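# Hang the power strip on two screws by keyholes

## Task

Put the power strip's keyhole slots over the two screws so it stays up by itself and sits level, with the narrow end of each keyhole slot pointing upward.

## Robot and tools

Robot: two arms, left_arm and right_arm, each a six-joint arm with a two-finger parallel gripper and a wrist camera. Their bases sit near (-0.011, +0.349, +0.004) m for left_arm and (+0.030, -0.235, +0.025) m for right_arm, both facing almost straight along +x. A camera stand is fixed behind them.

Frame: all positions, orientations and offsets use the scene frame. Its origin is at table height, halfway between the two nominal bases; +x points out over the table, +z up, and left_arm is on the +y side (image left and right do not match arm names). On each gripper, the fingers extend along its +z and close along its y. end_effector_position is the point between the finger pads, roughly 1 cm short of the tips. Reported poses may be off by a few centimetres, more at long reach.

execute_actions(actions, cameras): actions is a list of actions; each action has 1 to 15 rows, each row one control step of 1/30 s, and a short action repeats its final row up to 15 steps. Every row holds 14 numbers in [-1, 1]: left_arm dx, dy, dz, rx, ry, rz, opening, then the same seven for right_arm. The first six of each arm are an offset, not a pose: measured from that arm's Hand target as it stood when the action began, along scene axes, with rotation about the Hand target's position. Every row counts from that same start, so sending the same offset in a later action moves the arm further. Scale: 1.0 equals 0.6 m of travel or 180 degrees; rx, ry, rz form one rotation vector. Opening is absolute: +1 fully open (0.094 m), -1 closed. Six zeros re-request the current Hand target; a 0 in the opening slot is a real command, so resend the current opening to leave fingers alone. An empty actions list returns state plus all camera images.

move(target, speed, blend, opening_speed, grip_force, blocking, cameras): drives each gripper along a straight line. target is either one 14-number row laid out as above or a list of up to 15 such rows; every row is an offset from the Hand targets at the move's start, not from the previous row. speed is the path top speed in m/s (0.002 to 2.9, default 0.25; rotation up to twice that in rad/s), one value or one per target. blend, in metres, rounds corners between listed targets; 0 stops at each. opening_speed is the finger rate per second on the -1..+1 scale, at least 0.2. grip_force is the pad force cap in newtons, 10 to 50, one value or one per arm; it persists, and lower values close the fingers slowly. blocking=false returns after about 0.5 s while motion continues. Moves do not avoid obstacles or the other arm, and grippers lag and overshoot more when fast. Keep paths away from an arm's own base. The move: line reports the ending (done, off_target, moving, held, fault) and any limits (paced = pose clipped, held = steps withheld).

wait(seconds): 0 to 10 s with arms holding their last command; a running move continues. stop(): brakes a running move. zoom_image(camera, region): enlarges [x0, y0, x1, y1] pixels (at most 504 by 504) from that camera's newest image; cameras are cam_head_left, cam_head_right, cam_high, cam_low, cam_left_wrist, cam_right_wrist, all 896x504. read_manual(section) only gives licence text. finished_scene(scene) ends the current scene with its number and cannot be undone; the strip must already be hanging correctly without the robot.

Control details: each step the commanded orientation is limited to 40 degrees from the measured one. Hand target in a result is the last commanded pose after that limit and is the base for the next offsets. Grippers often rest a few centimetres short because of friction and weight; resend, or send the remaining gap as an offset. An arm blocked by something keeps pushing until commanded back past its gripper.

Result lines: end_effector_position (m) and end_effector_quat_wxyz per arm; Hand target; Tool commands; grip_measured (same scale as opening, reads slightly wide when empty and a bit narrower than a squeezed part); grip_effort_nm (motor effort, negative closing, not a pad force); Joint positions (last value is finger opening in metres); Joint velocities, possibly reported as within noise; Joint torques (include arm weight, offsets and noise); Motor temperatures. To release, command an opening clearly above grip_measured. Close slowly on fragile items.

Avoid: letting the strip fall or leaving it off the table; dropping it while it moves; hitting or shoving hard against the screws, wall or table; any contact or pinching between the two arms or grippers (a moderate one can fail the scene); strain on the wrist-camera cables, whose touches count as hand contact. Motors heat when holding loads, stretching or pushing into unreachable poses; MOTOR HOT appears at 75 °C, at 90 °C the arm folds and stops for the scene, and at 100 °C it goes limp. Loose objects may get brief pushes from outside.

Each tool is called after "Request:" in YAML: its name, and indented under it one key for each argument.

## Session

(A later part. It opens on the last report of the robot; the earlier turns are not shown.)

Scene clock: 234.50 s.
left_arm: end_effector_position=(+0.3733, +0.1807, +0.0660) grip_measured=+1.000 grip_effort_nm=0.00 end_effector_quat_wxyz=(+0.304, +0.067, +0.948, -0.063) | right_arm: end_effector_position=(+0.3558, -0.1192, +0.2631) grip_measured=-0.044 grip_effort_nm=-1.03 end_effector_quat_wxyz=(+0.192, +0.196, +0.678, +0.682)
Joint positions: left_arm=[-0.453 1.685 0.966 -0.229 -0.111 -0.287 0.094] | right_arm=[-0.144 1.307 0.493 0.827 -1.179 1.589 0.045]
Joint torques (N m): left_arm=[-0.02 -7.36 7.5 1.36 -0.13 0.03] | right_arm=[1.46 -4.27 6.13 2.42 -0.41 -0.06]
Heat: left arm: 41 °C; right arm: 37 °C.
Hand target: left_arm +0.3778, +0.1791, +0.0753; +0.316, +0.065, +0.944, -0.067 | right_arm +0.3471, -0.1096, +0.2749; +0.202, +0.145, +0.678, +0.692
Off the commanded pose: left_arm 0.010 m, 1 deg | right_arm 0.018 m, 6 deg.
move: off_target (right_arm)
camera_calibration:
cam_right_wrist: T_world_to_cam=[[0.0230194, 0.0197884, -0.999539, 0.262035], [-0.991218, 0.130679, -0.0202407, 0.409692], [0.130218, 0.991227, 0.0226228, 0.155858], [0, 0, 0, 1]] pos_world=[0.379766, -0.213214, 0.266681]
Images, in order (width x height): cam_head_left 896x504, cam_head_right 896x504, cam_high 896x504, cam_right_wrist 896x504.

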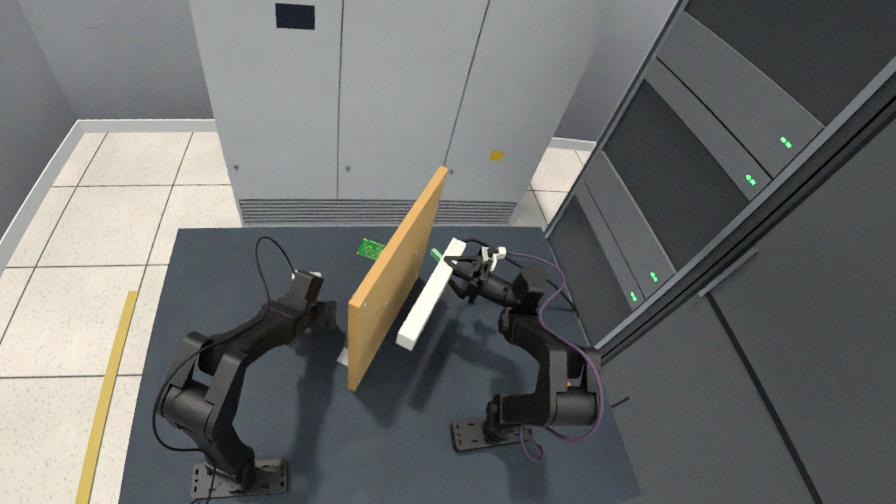

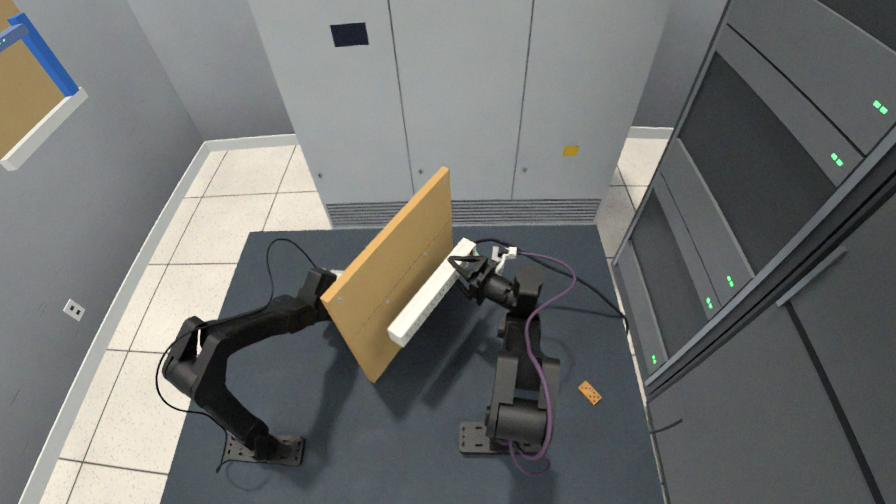

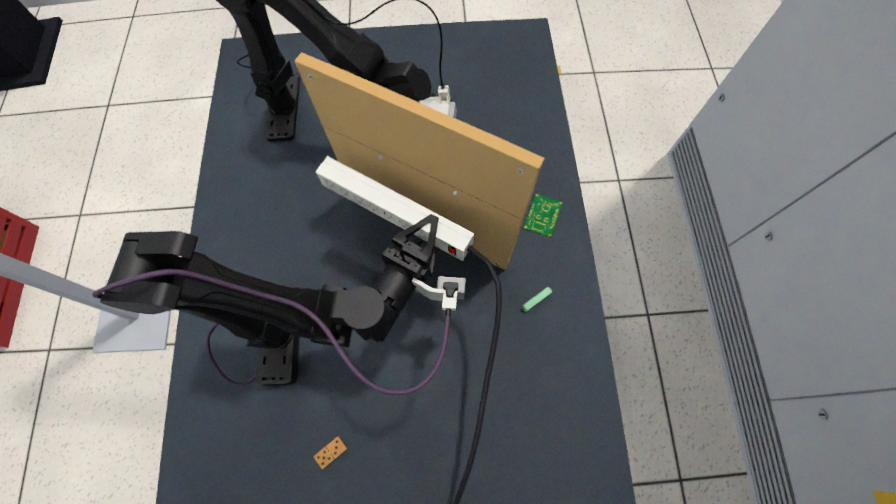

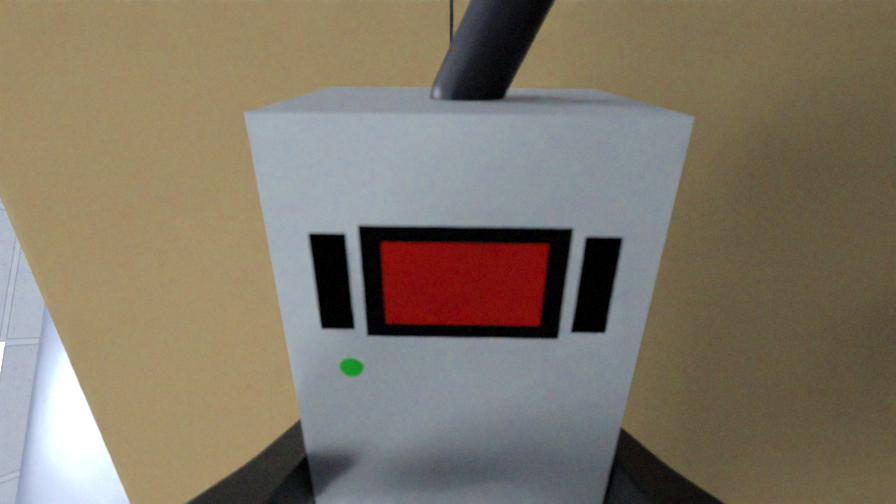

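Request:
move:
  target: [0,0,0,0,0,0,1.0,0.0407,0.0703,-0.0008,0.001,0.0017,0.0111,-0.6]
  speed: 0.08
  cameras: ["cam_right_wrist","cam_head_left","cam_head_right","cam_high"]

Scene clock: 246.90 s.
left_arm: end_effector_position=(+0.3733, +0.1807, +0.0660) grip_measured=+1.000 grip_effort_nm=0.00 end_effector_quat_wxyz=(+0.304, +0.067, +0.948, -0.063) | right_arm: end_effector_position=(+0.3701, -0.0762, +0.2444) grip_measured=-0.044 grip_effort_nm=-1.03 end_effector_quat_wxyz=(+0.155, +0.200, +0.687, +0.681)
Joint positions: left_arm=[-0.453 1.685 0.966 -0.229 -0.111 -0.287 0.094] | right_arm=[0.022 1.423 0.535 0.839 -1.062 1.587 0.045]
Joint torques (N m): left_arm=[-0.03 -7.36 7.5 1.36 -0.13 0.04] | right_arm=[1.58 -4.97 9.85 2.48 -0.31 -0.17]
Heat: left arm: 42 °C; right arm: 38 °C.
Hand target: left_arm +0.3778, +0.1791, +0.0753; +0.316, +0.065, +0.944, -0.067 | right_arm +0.3715, -0.0674, +0.2744; +0.188, +0.135, +0.680, +0.696
Off the commanded pose: left_arm 0.010 m, 1 deg | right_arm 0.031 m, 9 deg.
move: off_target (right_arm)
camera_calibration:
cam_right_wrist: T_world_to_cam=[[-0.038061, 0.0211618, -0.999051, 0.264736], [-0.995866, 0.0817087, 0.0396705, 0.401294], [0.0824706, 0.996432, 0.0179644, 0.131001], [0, 0, 0, 1]] pos_world=[0.398908, -0.168925, 0.246212]
Images, in order (width x height): cam_head_left 896x504, cam_head_right 896x504, cam_high 896x504, cam_right_wrist 896x504.

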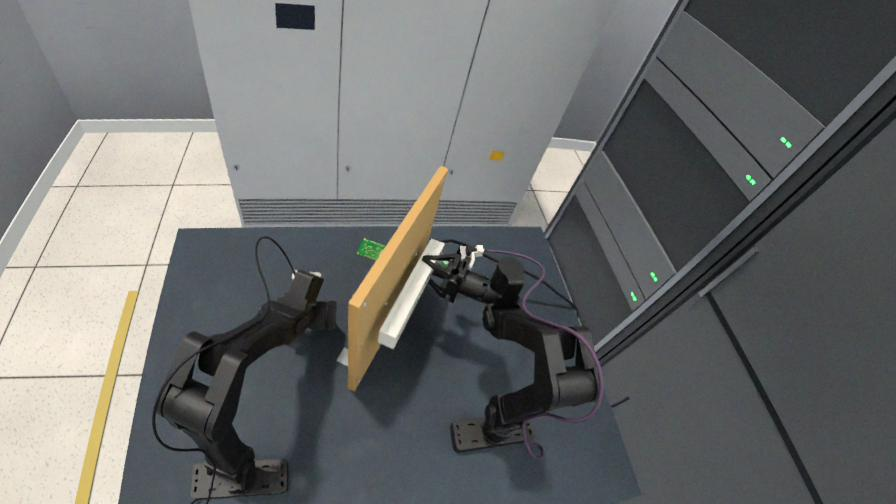

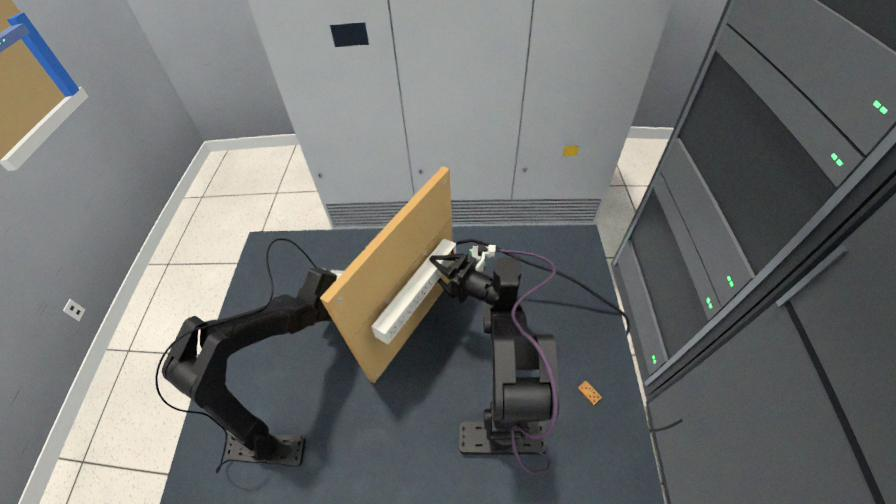

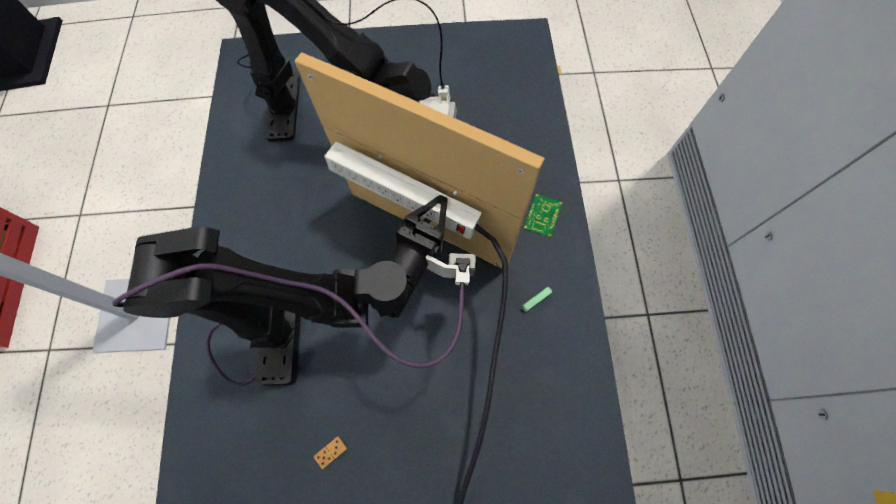

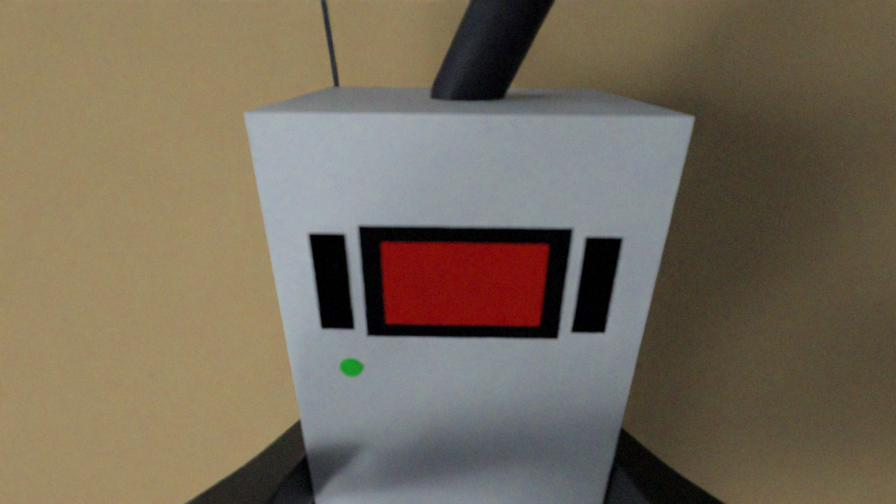

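Request:
move:
  target: [0,0,0,0,0,0,1.0,0.0168,-0.0013,0.0302,0.0006,-0.0173,-0.0043,-0.6]
  speed: 0.08
  cameras: ["cam_right_wrist","cam_head_left","cam_head_right","cam_high"]

Scene clock: 249.80 s.
left_arm: end_effector_position=(+0.3733, +0.1807, +0.0660) grip_measured=+1.000 grip_effort_nm=0.00 end_effector_quat_wxyz=(+0.304, +0.067, +0.948, -0.063) | right_arm: end_effector_position=(+0.3811, -0.0770, +0.2623) grip_measured=-0.044 grip_effort_nm=-1.03 end_effector_quat_wxyz=(+0.178, +0.183, +0.682, +0.685)
Joint positions: left_arm=[-0.453 1.685 0.966 -0.229 -0.111 -0.287 0.094] | right_arm=[0.022 1.435 0.589 0.85 -1.053 1.583 0.045]
Joint torques (N m): left_arm=[-0.05 -7.38 7.49 1.36 -0.13 0.03] | right_arm=[1.81 -5.22 10.17 2.52 -0.21 -0.12]
Heat: left arm: 42 °C; right arm: 38 °C.
Hand target: left_arm +0.3778, +0.1791, +0.0753; +0.316, +0.065, +0.944, -0.067 | right_arm +0.3816, -0.0682, +0.2924; +0.211, +0.121, +0.673, +0.699
Off the commanded pose: left_arm 0.010 m, 1 deg | right_arm 0.031 m, 8 deg.
move: off_target (right_arm)
camera_calibration:
cam_right_wrist: T_world_to_cam=[[0.0196891, 0.0194123, -0.999618, 0.261134], [-0.995672, 0.0912083, -0.0178401, 0.427325], [0.0908271, 0.995643, 0.0211241, 0.126506], [0, 0, 0, 1]] pos_world=[0.408844, -0.169999, 0.265986]
Images, in order (width x height): cam_head_left 896x504, cam_head_right 896x504, cam_high 896x504, cam_right_wrist 896x504.

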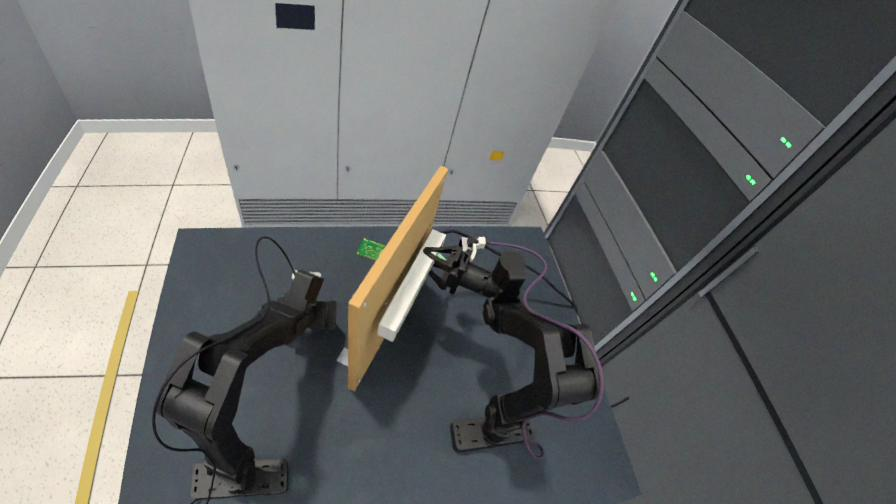

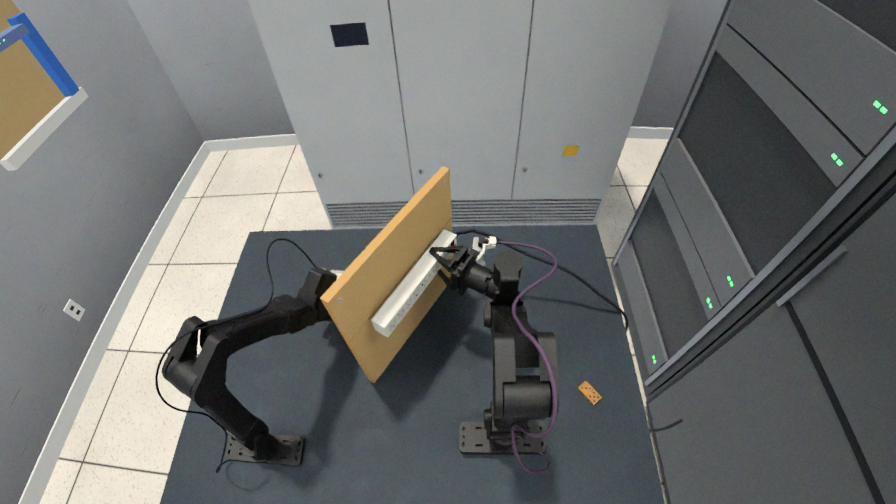

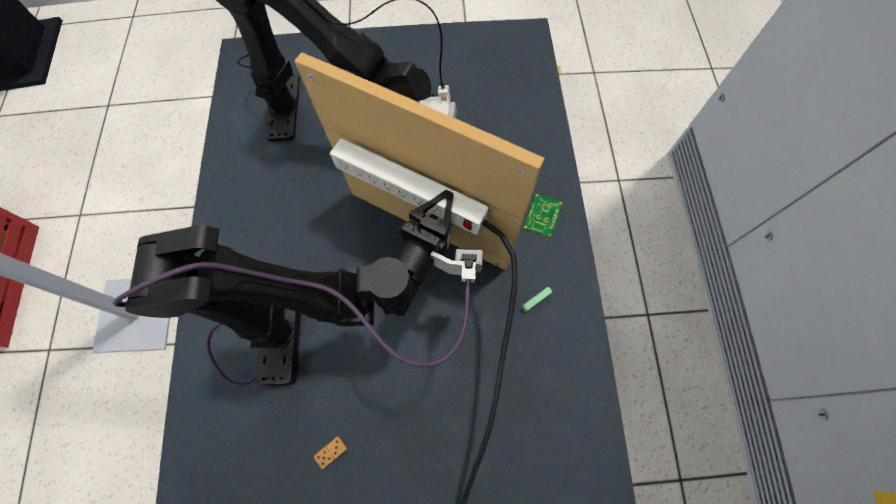

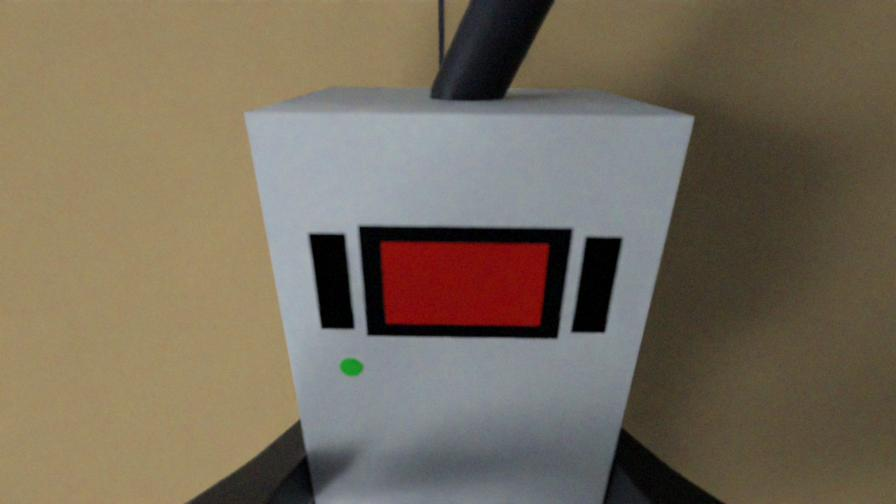

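Request:
zoom_image:
  camera: "cam_head_right"
  region: [360, 220, 480, 350]

Request:
zoom_image:
  camera: "cam_head_left"
  region: [360, 210, 480, 350]

Request:
zoom_image:
  camera: "cam_high"
  region: [320, 120, 500, 250]

Request:
zoom_image:
  camera: "cam_right_wrist"
  region: [390, 0, 490, 80]

Scaled by 3.877 from the camera's 896x504 image, which has a finer 1280x720 frame.

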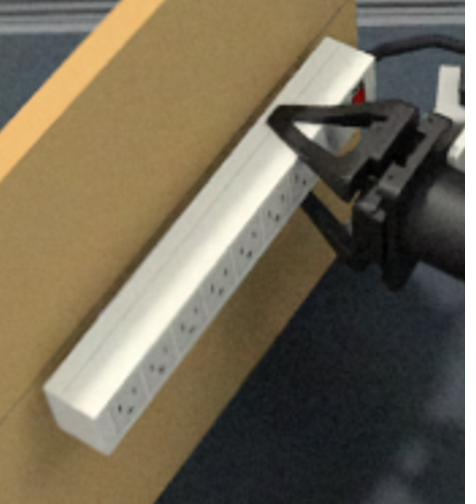

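Scaled by 3.600 from the camera's 896x504 image, which has a finer 1280x720 frame.

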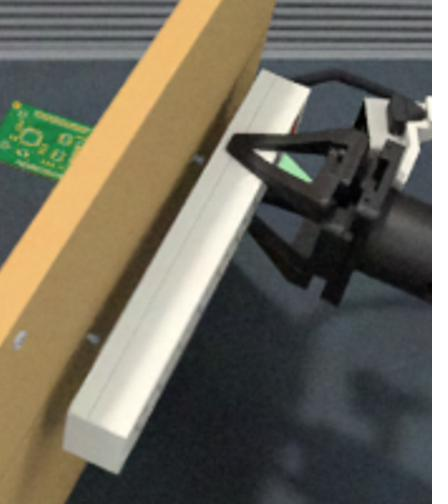

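Scaled by 2.800 from the camera's 896x504 image, which has a finer 1280x720 frame.

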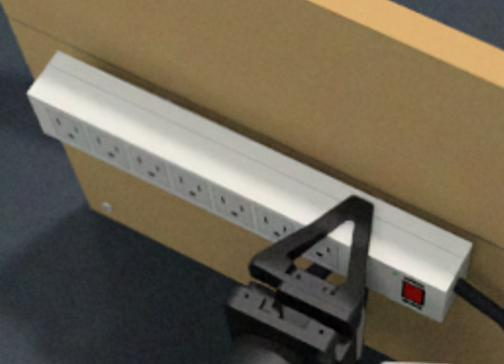

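Scaled by 5.040 from the camera's 896x504 image, which has a finer 1280x720 frame.

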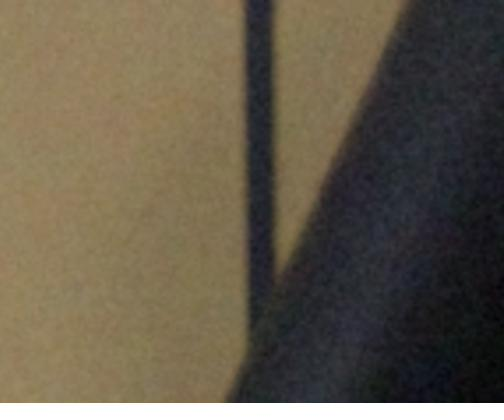

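Request:
move:
  target: [0,0,0,0,0,0,1.0,0.0067,0.0115,-0.0078,0,0,0,-0.6]
  speed: 0.06
  cameras: ["cam_right_wrist","cam_head_left","cam_head_right"]

Scene clock: 255.57 s.
left_arm: end_effector_position=(+0.3733, +0.1807, +0.0660) grip_measured=+1.000 grip_effort_nm=0.00 end_effector_quat_wxyz=(+0.304, +0.067, +0.948, -0.063) | right_arm: end_effector_position=(+0.3846, -0.0708, +0.2553) grip_measured=-0.044 grip_effort_nm=-1.03 end_effector_quat_wxyz=(+0.175, +0.188, +0.683, +0.683)
Joint positions: left_arm=[-0.453 1.685 0.966 -0.229 -0.111 -0.287 0.094] | right_arm=[0.046 1.462 0.589 0.863 -1.026 1.58 0.045]
Joint torques (N m): left_arm=[-0.02 -7.36 7.49 1.36 -0.13 0.04] | right_arm=[1.74 -5.53 10.32 2.6 -0.29 -0.15]
Heat: left arm: 42 °C; right arm: 39 °C.
Hand target: left_arm +0.3778, +0.1791, +0.0753; +0.316, +0.065, +0.944, -0.067 | right_arm +0.3856, -0.0613, +0.2877; +0.211, +0.121, +0.673, +0.699
Off the commanded pose: left_arm 0.010 m, 1 deg | right_arm 0.034 m, 9 deg.
move: off_target (right_arm)
camera_calibration:
cam_right_wrist: T_world_to_cam=[[0.00792203, 0.0175696, -0.999814, 0.258378], [-0.995569, 0.0938315, -0.00623951, 0.427247], [0.0937044, 0.995433, 0.018235, 0.119807], [0, 0, 0, 1]] pos_world=[0.41208, -0.163888, 0.258811]
Images, in order (width x height): cam_head_left 896x504, cam_head_right 896x504, cam_right_wrist 896x504.

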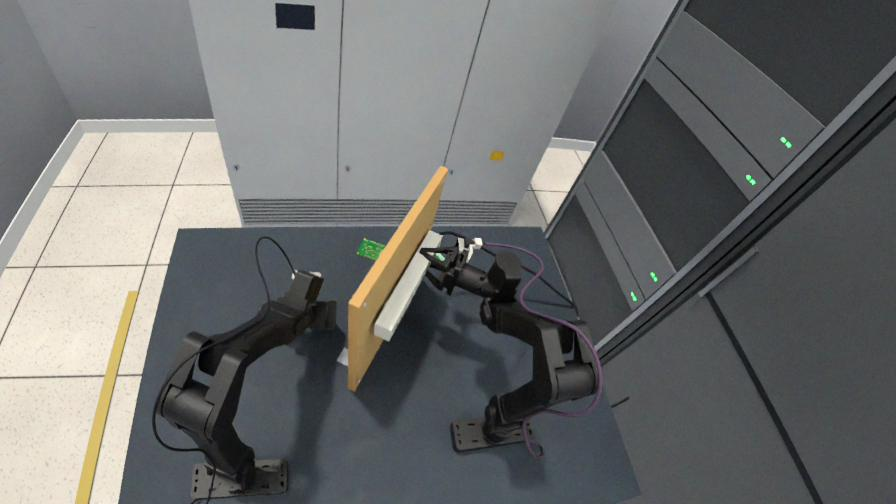

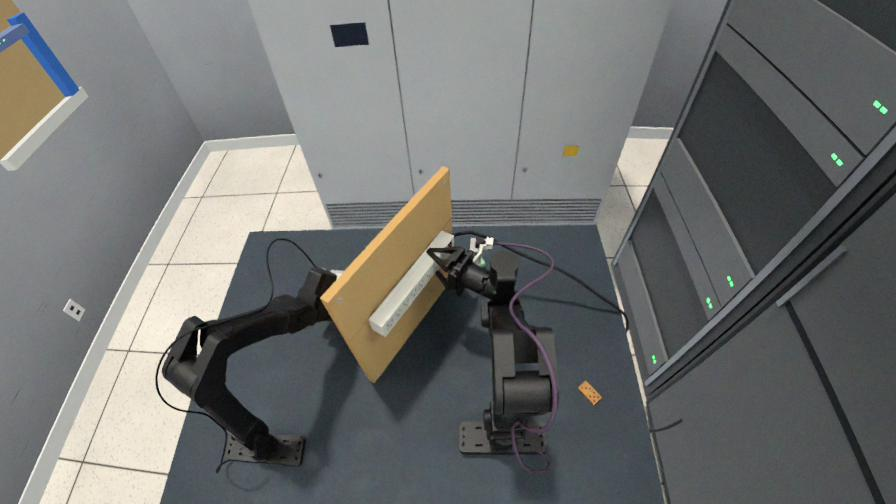

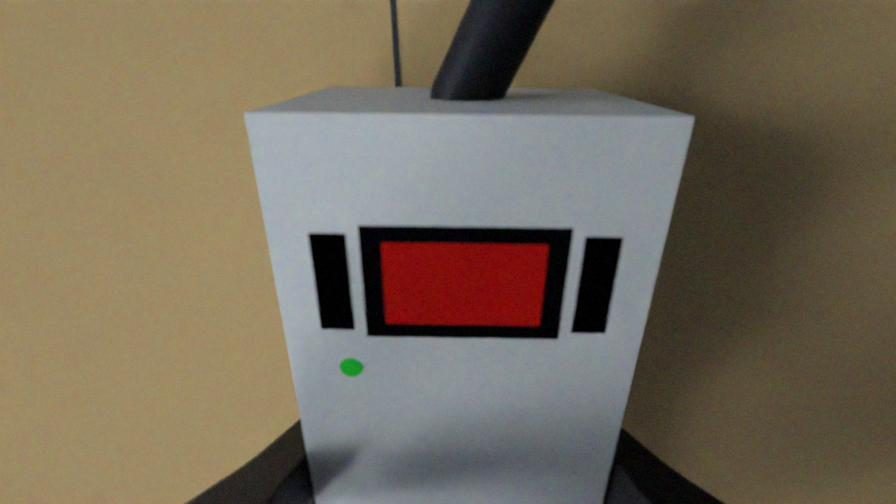

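Request:
zoom_image:
  camera: "cam_right_wrist"
  region: [350, 0, 450, 100]

Request:
zoom_image:
  camera: "cam_head_left"
  region: [360, 210, 480, 350]

Request:
zoom_image:
  camera: "cam_head_right"
  region: [360, 220, 480, 350]

Scaled by 5.040 from the camera's 896x504 image, which has a finer 1280x720 frame.

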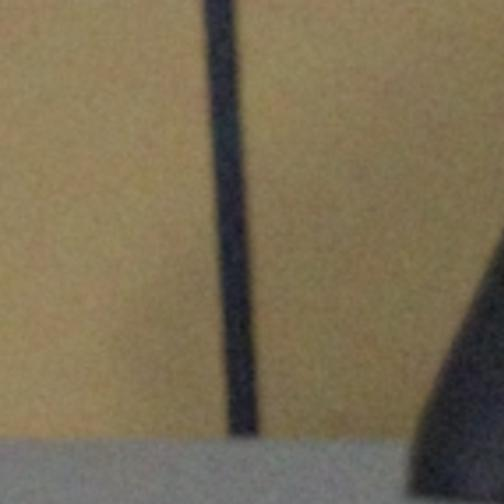

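Scaled by 3.600 from the camera's 896x504 image, which has a finer 1280x720 frame.

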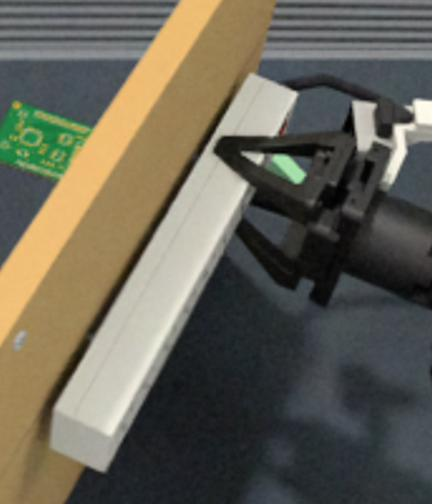

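Scaled by 3.877 from the camera's 896x504 image, which has a finer 1280x720 frame.

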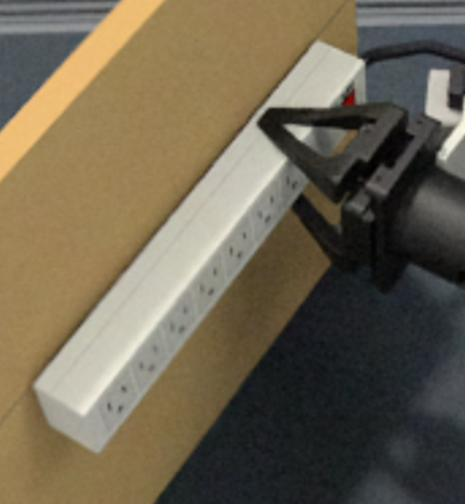

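Request:
move:
  target: [0,0,0,0,0,0,1.0,0.0117,0.0202,0.003,-0.0014,-0.0024,0,-0.6]
  speed: 0.04
  cameras: ["cam_right_wrist","cam_head_left","cam_head_right"]

Scene clock: 267.93 s.
left_arm: end_effector_position=(+0.3733, +0.1807, +0.0660) grip_measured=+1.000 grip_effort_nm=0.00 end_effector_quat_wxyz=(+0.304, +0.067, +0.948, -0.063) | right_arm: end_effector_position=(+0.3861, -0.0681, +0.2559) grip_measured=-0.044 grip_effort_nm=-1.03 end_effector_quat_wxyz=(+0.180, +0.183, +0.684, +0.683)
Joint positions: left_arm=[-0.453 1.685 0.966 -0.229 -0.111 -0.287 0.094] | right_arm=[0.056 1.467 0.595 0.865 -1.015 1.569 0.045]
Joint torques (N m): left_arm=[-0.03 -7.36 7.51 1.36 -0.13 0.03] | right_arm=[4.42 -4.15 12 2.51 0.01 -0.12]
Heat: left arm: 42 °C; right arm: 40 °C.
Hand target: left_arm +0.3778, +0.1791, +0.0753; +0.316, +0.065, +0.944, -0.067 | right_arm +0.3926, -0.0492, +0.2896; +0.213, +0.118, +0.673, +0.698
Off the commanded pose: left_arm 0.010 m, 1 deg | right_arm 0.039 m, 9 deg.
move: off_target (right_arm)
camera_calibration:
cam_right_wrist: T_world_to_cam=[[0.0205494, 0.0119456, -0.999717, 0.253632], [-0.995377, 0.0940801, -0.019336, 0.431828], [0.0938225, 0.995493, 0.0138237, 0.118047], [0, 0, 0, 1]] pos_world=[0.413544, -0.161171, 0.260279]
Images, in order (width x height): cam_head_left 896x504, cam_head_right 896x504, cam_right_wrist 896x504.

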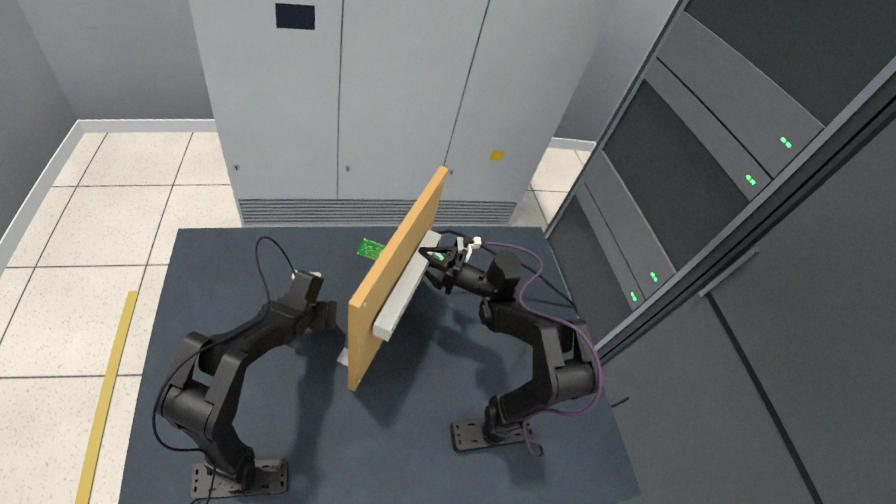

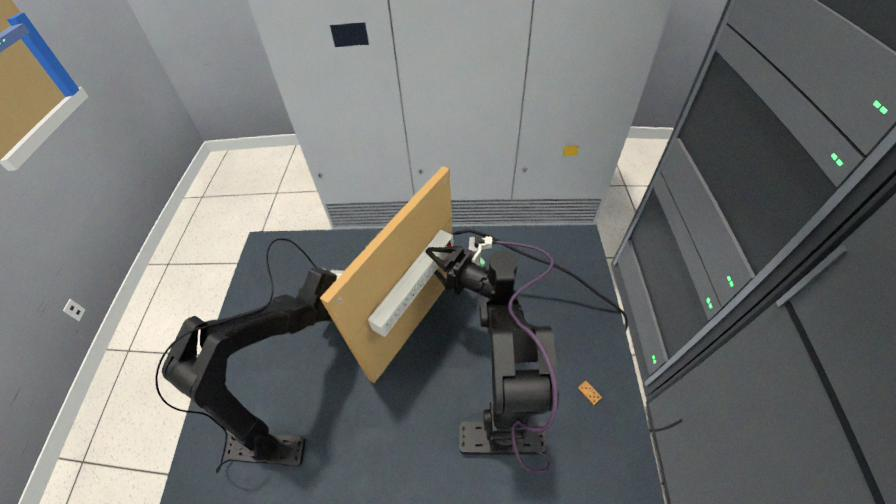

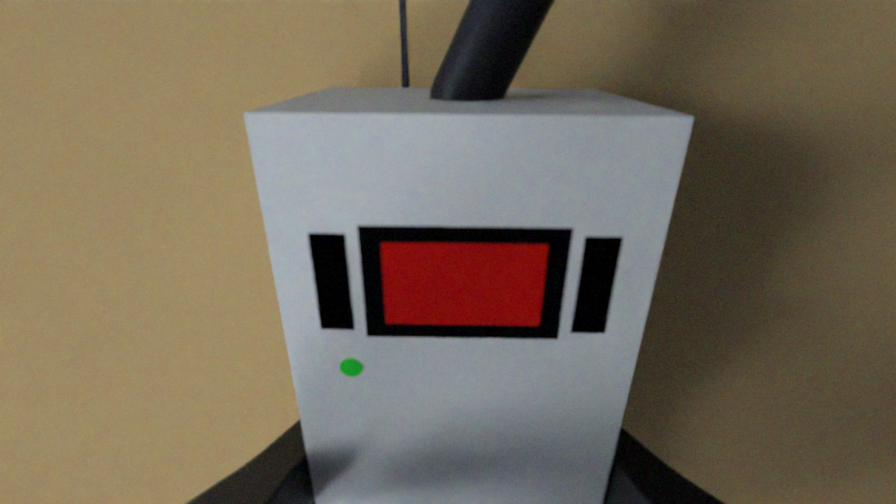

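Request:
zoom_image:
  camera: "cam_right_wrist"
  region: [350, 0, 450, 100]

Request:
zoom_image:
  camera: "cam_head_left"
  region: [360, 210, 480, 350]

Request:
zoom_image:
  camera: "cam_head_right"
  region: [360, 220, 480, 350]

Scaled by 5.040 from the camera's 896x504 image, which has a finer 1280x720 frame.

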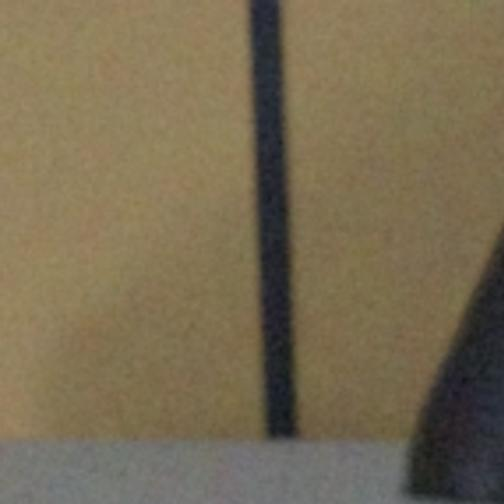

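Scaled by 3.600 from the camera's 896x504 image, which has a finer 1280x720 frame.

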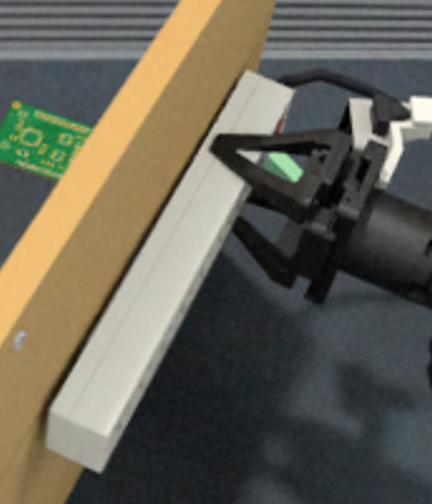

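Scaled by 3.877 from the camera's 896x504 image, which has a finer 1280x720 frame.

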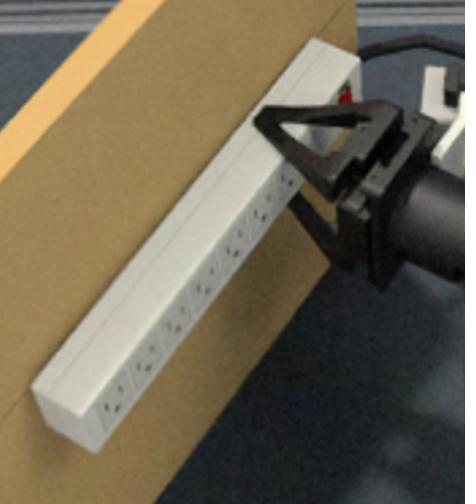

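Request:
move:
  target:
    - [0,0,0,0,0,0,1.0,0.0025,0.0043,0.0067,0,0,0,-0.6]
    - [0,0,0,0,0,0,1.0,0.0025,0.0043,-0.005,0,0,0,-0.6]
  speed: [0.02,0.012]
  cameras: []

Scene clock: 276.30 s.
left_arm: end_effector_position=(+0.3733, +0.1807, +0.0660) grip_measured=+1.000 grip_effort_nm=0.00 end_effector_quat_wxyz=(+0.304, +0.067, +0.948, -0.063) | right_arm: end_effector_position=(+0.3863, -0.0680, +0.2559) grip_measured=-0.044 grip_effort_nm=-1.03 end_effector_quat_wxyz=(+0.181, +0.178, +0.684, +0.684)
Joint positions: left_arm=[-0.453 1.685 0.966 -0.229 -0.111 -0.287 0.094] | right_arm=[0.054 1.476 0.596 0.882 -1.023 1.569 0.045]
Joint torques (N m): left_arm=[-0.02 -7.38 7.5 1.36 -0.13 0.04] | right_arm=[5.22 -4.03 11.9 2.45 0.18 -0.15]
Heat: left arm: 42 °C; right arm: 40 °C.
Hand target: left_arm +0.3778, +0.1791, +0.0753; +0.316, +0.065, +0.944, -0.067 | right_arm +0.3941, -0.0466, +0.2866; +0.214, +0.118, +0.673, +0.698
Off the commanded pose: left_arm 0.010 m, 1 deg | right_arm 0.038 m, 8 deg.
move: off_target (right_arm)
No camera images: "cameras" was empty.

Request:
move:
  target: [0,0,0,0,0,0,1.0,0,0,0.0133,0,0,0,-0.6]
  speed: 0.02
  cameras: ["cam_right_wrist"]

Scene clock: 277.50 s.
left_arm: end_effector_position=(+0.3733, +0.1807, +0.0660) grip_measured=+1.000 grip_effort_nm=0.00 end_effector_quat_wxyz=(+0.304, +0.067, +0.948, -0.063) | right_arm: end_effector_position=(+0.3862, -0.0680, +0.2560) grip_measured=-0.044 grip_effort_nm=-1.03 end_effector_quat_wxyz=(+0.180, +0.178, +0.684, +0.684)
Joint positions: left_arm=[-0.453 1.685 0.966 -0.229 -0.111 -0.287 0.094] | right_arm=[0.054 1.476 0.597 0.881 -1.025 1.569 0.045]
Joint torques (N m): left_arm=[-0.03 -7.36 7.5 1.36 -0.13 0.04] | right_arm=[5.14 -5.76 13.08 2.18 0.17 -0.05]
Heat: left arm: 42 °C; right arm: 40 °C.
Hand target: left_arm +0.3778, +0.1791, +0.0753; +0.316, +0.065, +0.944, -0.067 | right_arm +0.3941, -0.0466, +0.2946; +0.213, +0.118, +0.673, +0.698
Off the commanded pose: left_arm 0.010 m, 1 deg | right_arm 0.045 m, 8 deg.
move: off_target (right_arm)
camera_calibration:
cam_right_wrist: T_world_to_cam=[[0.0291051, 0.0122393, -0.999501, 0.250438], [-0.995829, 0.0868619, -0.0279344, 0.433833], [0.0864767, 0.996145, 0.0147164, 0.120504], [0, 0, 0, 1]] pos_world=[0.414314, -0.160788, 0.260659]
Images, in order (width x height): cam_right_wrist 896x504.

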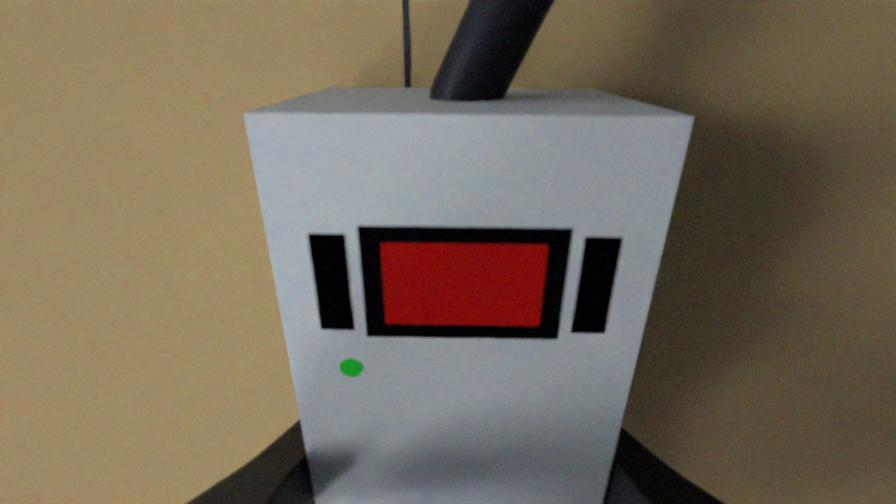

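Request:
move:
  target: [0,0,0,0,0,0,1.0,-0.0148,-0.0255,-0.0095,0,0,0,-0.6]
  speed: 0.05
  cameras: ["cam_right_wrist","cam_head_left","cam_head_right"]

Scene clock: 279.50 s.
left_arm: end_effector_position=(+0.3733, +0.1807, +0.0660) grip_measured=+1.000 grip_effort_nm=0.00 end_effector_quat_wxyz=(+0.304, +0.067, +0.948, -0.063) | right_arm: end_effector_position=(+0.3858, -0.0686, +0.2560) grip_measured=-0.044 grip_effort_nm=-1.03 end_effector_quat_wxyz=(+0.179, +0.177, +0.684, +0.684)
Joint positions: left_arm=[-0.453 1.685 0.966 -0.229 -0.111 -0.287 0.094] | right_arm=[0.051 1.476 0.597 0.881 -1.031 1.57 0.045]
Joint torques (N m): left_arm=[-0.03 -7.38 7.5 1.36 -0.13 0.04] | right_arm=[1.16 -7.25 9.88 2.42 -0.25 -0.12]
Heat: left arm: 42 °C; right arm: 40 °C.
Hand target: left_arm +0.3778, +0.1791, +0.0753; +0.316, +0.065, +0.944, -0.067 | right_arm +0.3852, -0.0619, +0.2889; +0.214, +0.118, +0.673, +0.698
Off the commanded pose: left_arm 0.010 m, 1 deg | right_arm 0.034 m, 8 deg.
move: off_target (right_arm)
camera_calibration:
cam_right_wrist: T_world_to_cam=[[0.0277238, 0.0130427, -0.999531, 0.251065], [-0.996124, 0.083866, -0.0265349, 0.43296], [0.0834805, 0.996392, 0.0153172, 0.122253], [0, 0, 0, 1]] pos_world=[0.414116, -0.161397, 0.260563]
Images, in order (width x height): cam_head_left 896x504, cam_head_right 896x504, cam_right_wrist 896x504.

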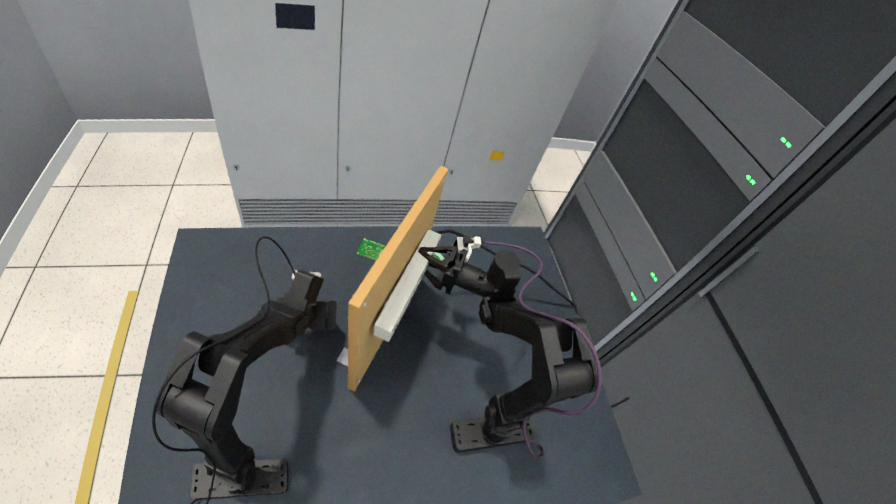

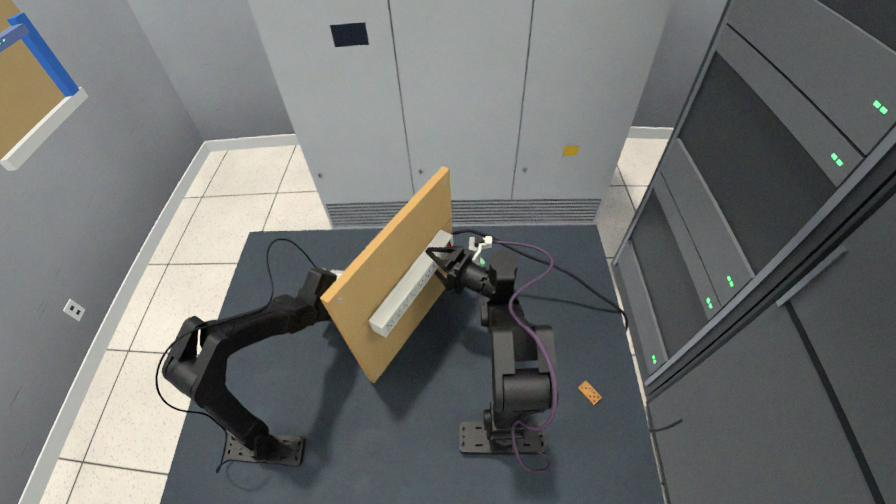

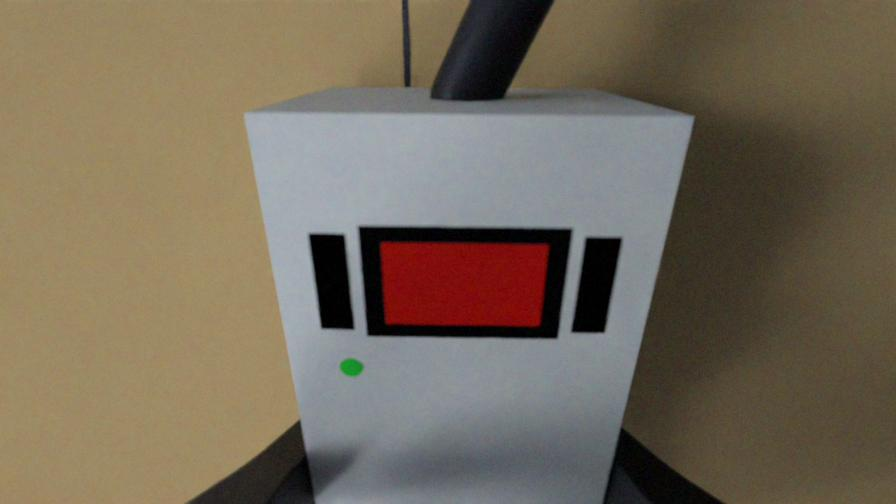

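Request:
move:
  target: [0,0,0,0,0,0,1.0,-0.005,-0.0087,0,0,0,0,-0.6]
  speed: 0.05
  cameras: ["cam_right_wrist"]

Scene clock: 282.53 s.
left_arm: end_effector_position=(+0.3733, +0.1807, +0.0660) grip_measured=+1.000 grip_effort_nm=0.01 end_effector_quat_wxyz=(+0.304, +0.067, +0.948, -0.063) | right_arm: end_effector_position=(+0.3866, -0.0715, +0.2560) grip_measured=-0.044 grip_effort_nm=-1.03 end_effector_quat_wxyz=(+0.180, +0.179, +0.684, +0.684)
Joint positions: left_arm=[-0.453 1.685 0.966 -0.229 -0.111 -0.287 0.094] | right_arm=[0.041 1.476 0.597 0.881 -1.036 1.57 0.045]
Joint torques (N m): left_arm=[-0.03 -7.38 7.51 1.36 -0.13 0.03] | right_arm=[0.23 -7.77 8.81 2.44 -0.36 -0.13]
Heat: left arm: 42 °C; right arm: 40 °C.
Hand target: left_arm +0.3778, +0.1791, +0.0753; +0.316, +0.065, +0.944, -0.067 | right_arm +0.3822, -0.0672, +0.2889; +0.214, +0.118, +0.673, +0.698
Off the commanded pose: left_arm 0.010 m, 1 deg | right_arm 0.033 m, 8 deg.
move: off_target (right_arm)
camera_calibration:
cam_right_wrist: T_world_to_cam=[[0.0277829, 0.0129146, -0.999531, 0.251047], [-0.995726, 0.0884647, -0.0265341, 0.434203], [0.0880805, 0.995996, 0.0153172, 0.123226], [0, 0, 0, 1]] pos_world=[0.414519, -0.164386, 0.260563]
Images, in order (width x height): cam_right_wrist 896x504.

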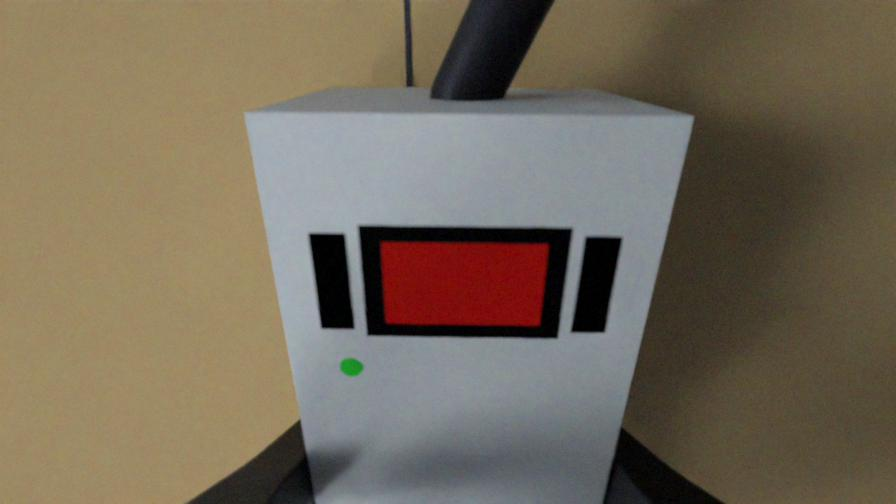

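Request:
move:
  target: [0,0,0,0,0,0,1.0,-0.002,0.001,0.0117,0,0,0,-0.6]
  speed: 0.05
  cameras: []

Scene clock: 284.03 s.
left_arm: end_effector_position=(+0.3733, +0.1807, +0.0660) grip_measured=+1.000 grip_effort_nm=0.00 end_effector_quat_wxyz=(+0.304, +0.067, +0.948, -0.063) | right_arm: end_effector_position=(+0.3856, -0.0715, +0.2581) grip_measured=-0.044 grip_effort_nm=-1.03 end_effector_quat_wxyz=(+0.182, +0.178, +0.684, +0.684)
Joint positions: left_arm=[-0.453 1.685 0.966 -0.229 -0.111 -0.287 0.094] | right_arm=[0.041 1.468 0.597 0.876 -1.036 1.569 0.045]
Joint torques (N m): left_arm=[-0.03 -7.36 7.5 1.36 -0.13 0.04] | right_arm=[0.44 -9.17 10 2.14 -0.36 -0.05]
Heat: left arm: 42 °C; right arm: 40 °C.
Hand target: left_arm +0.3778, +0.1791, +0.0753; +0.316, +0.065, +0.944, -0.067 | right_arm +0.3810, -0.0666, +0.2959; +0.213, +0.118, +0.673, +0.698
Off the commanded pose: left_arm 0.010 m, 1 deg | right_arm 0.038 m, 8 deg.
move: off_target (right_arm)
No camera images: "cameras" was empty.


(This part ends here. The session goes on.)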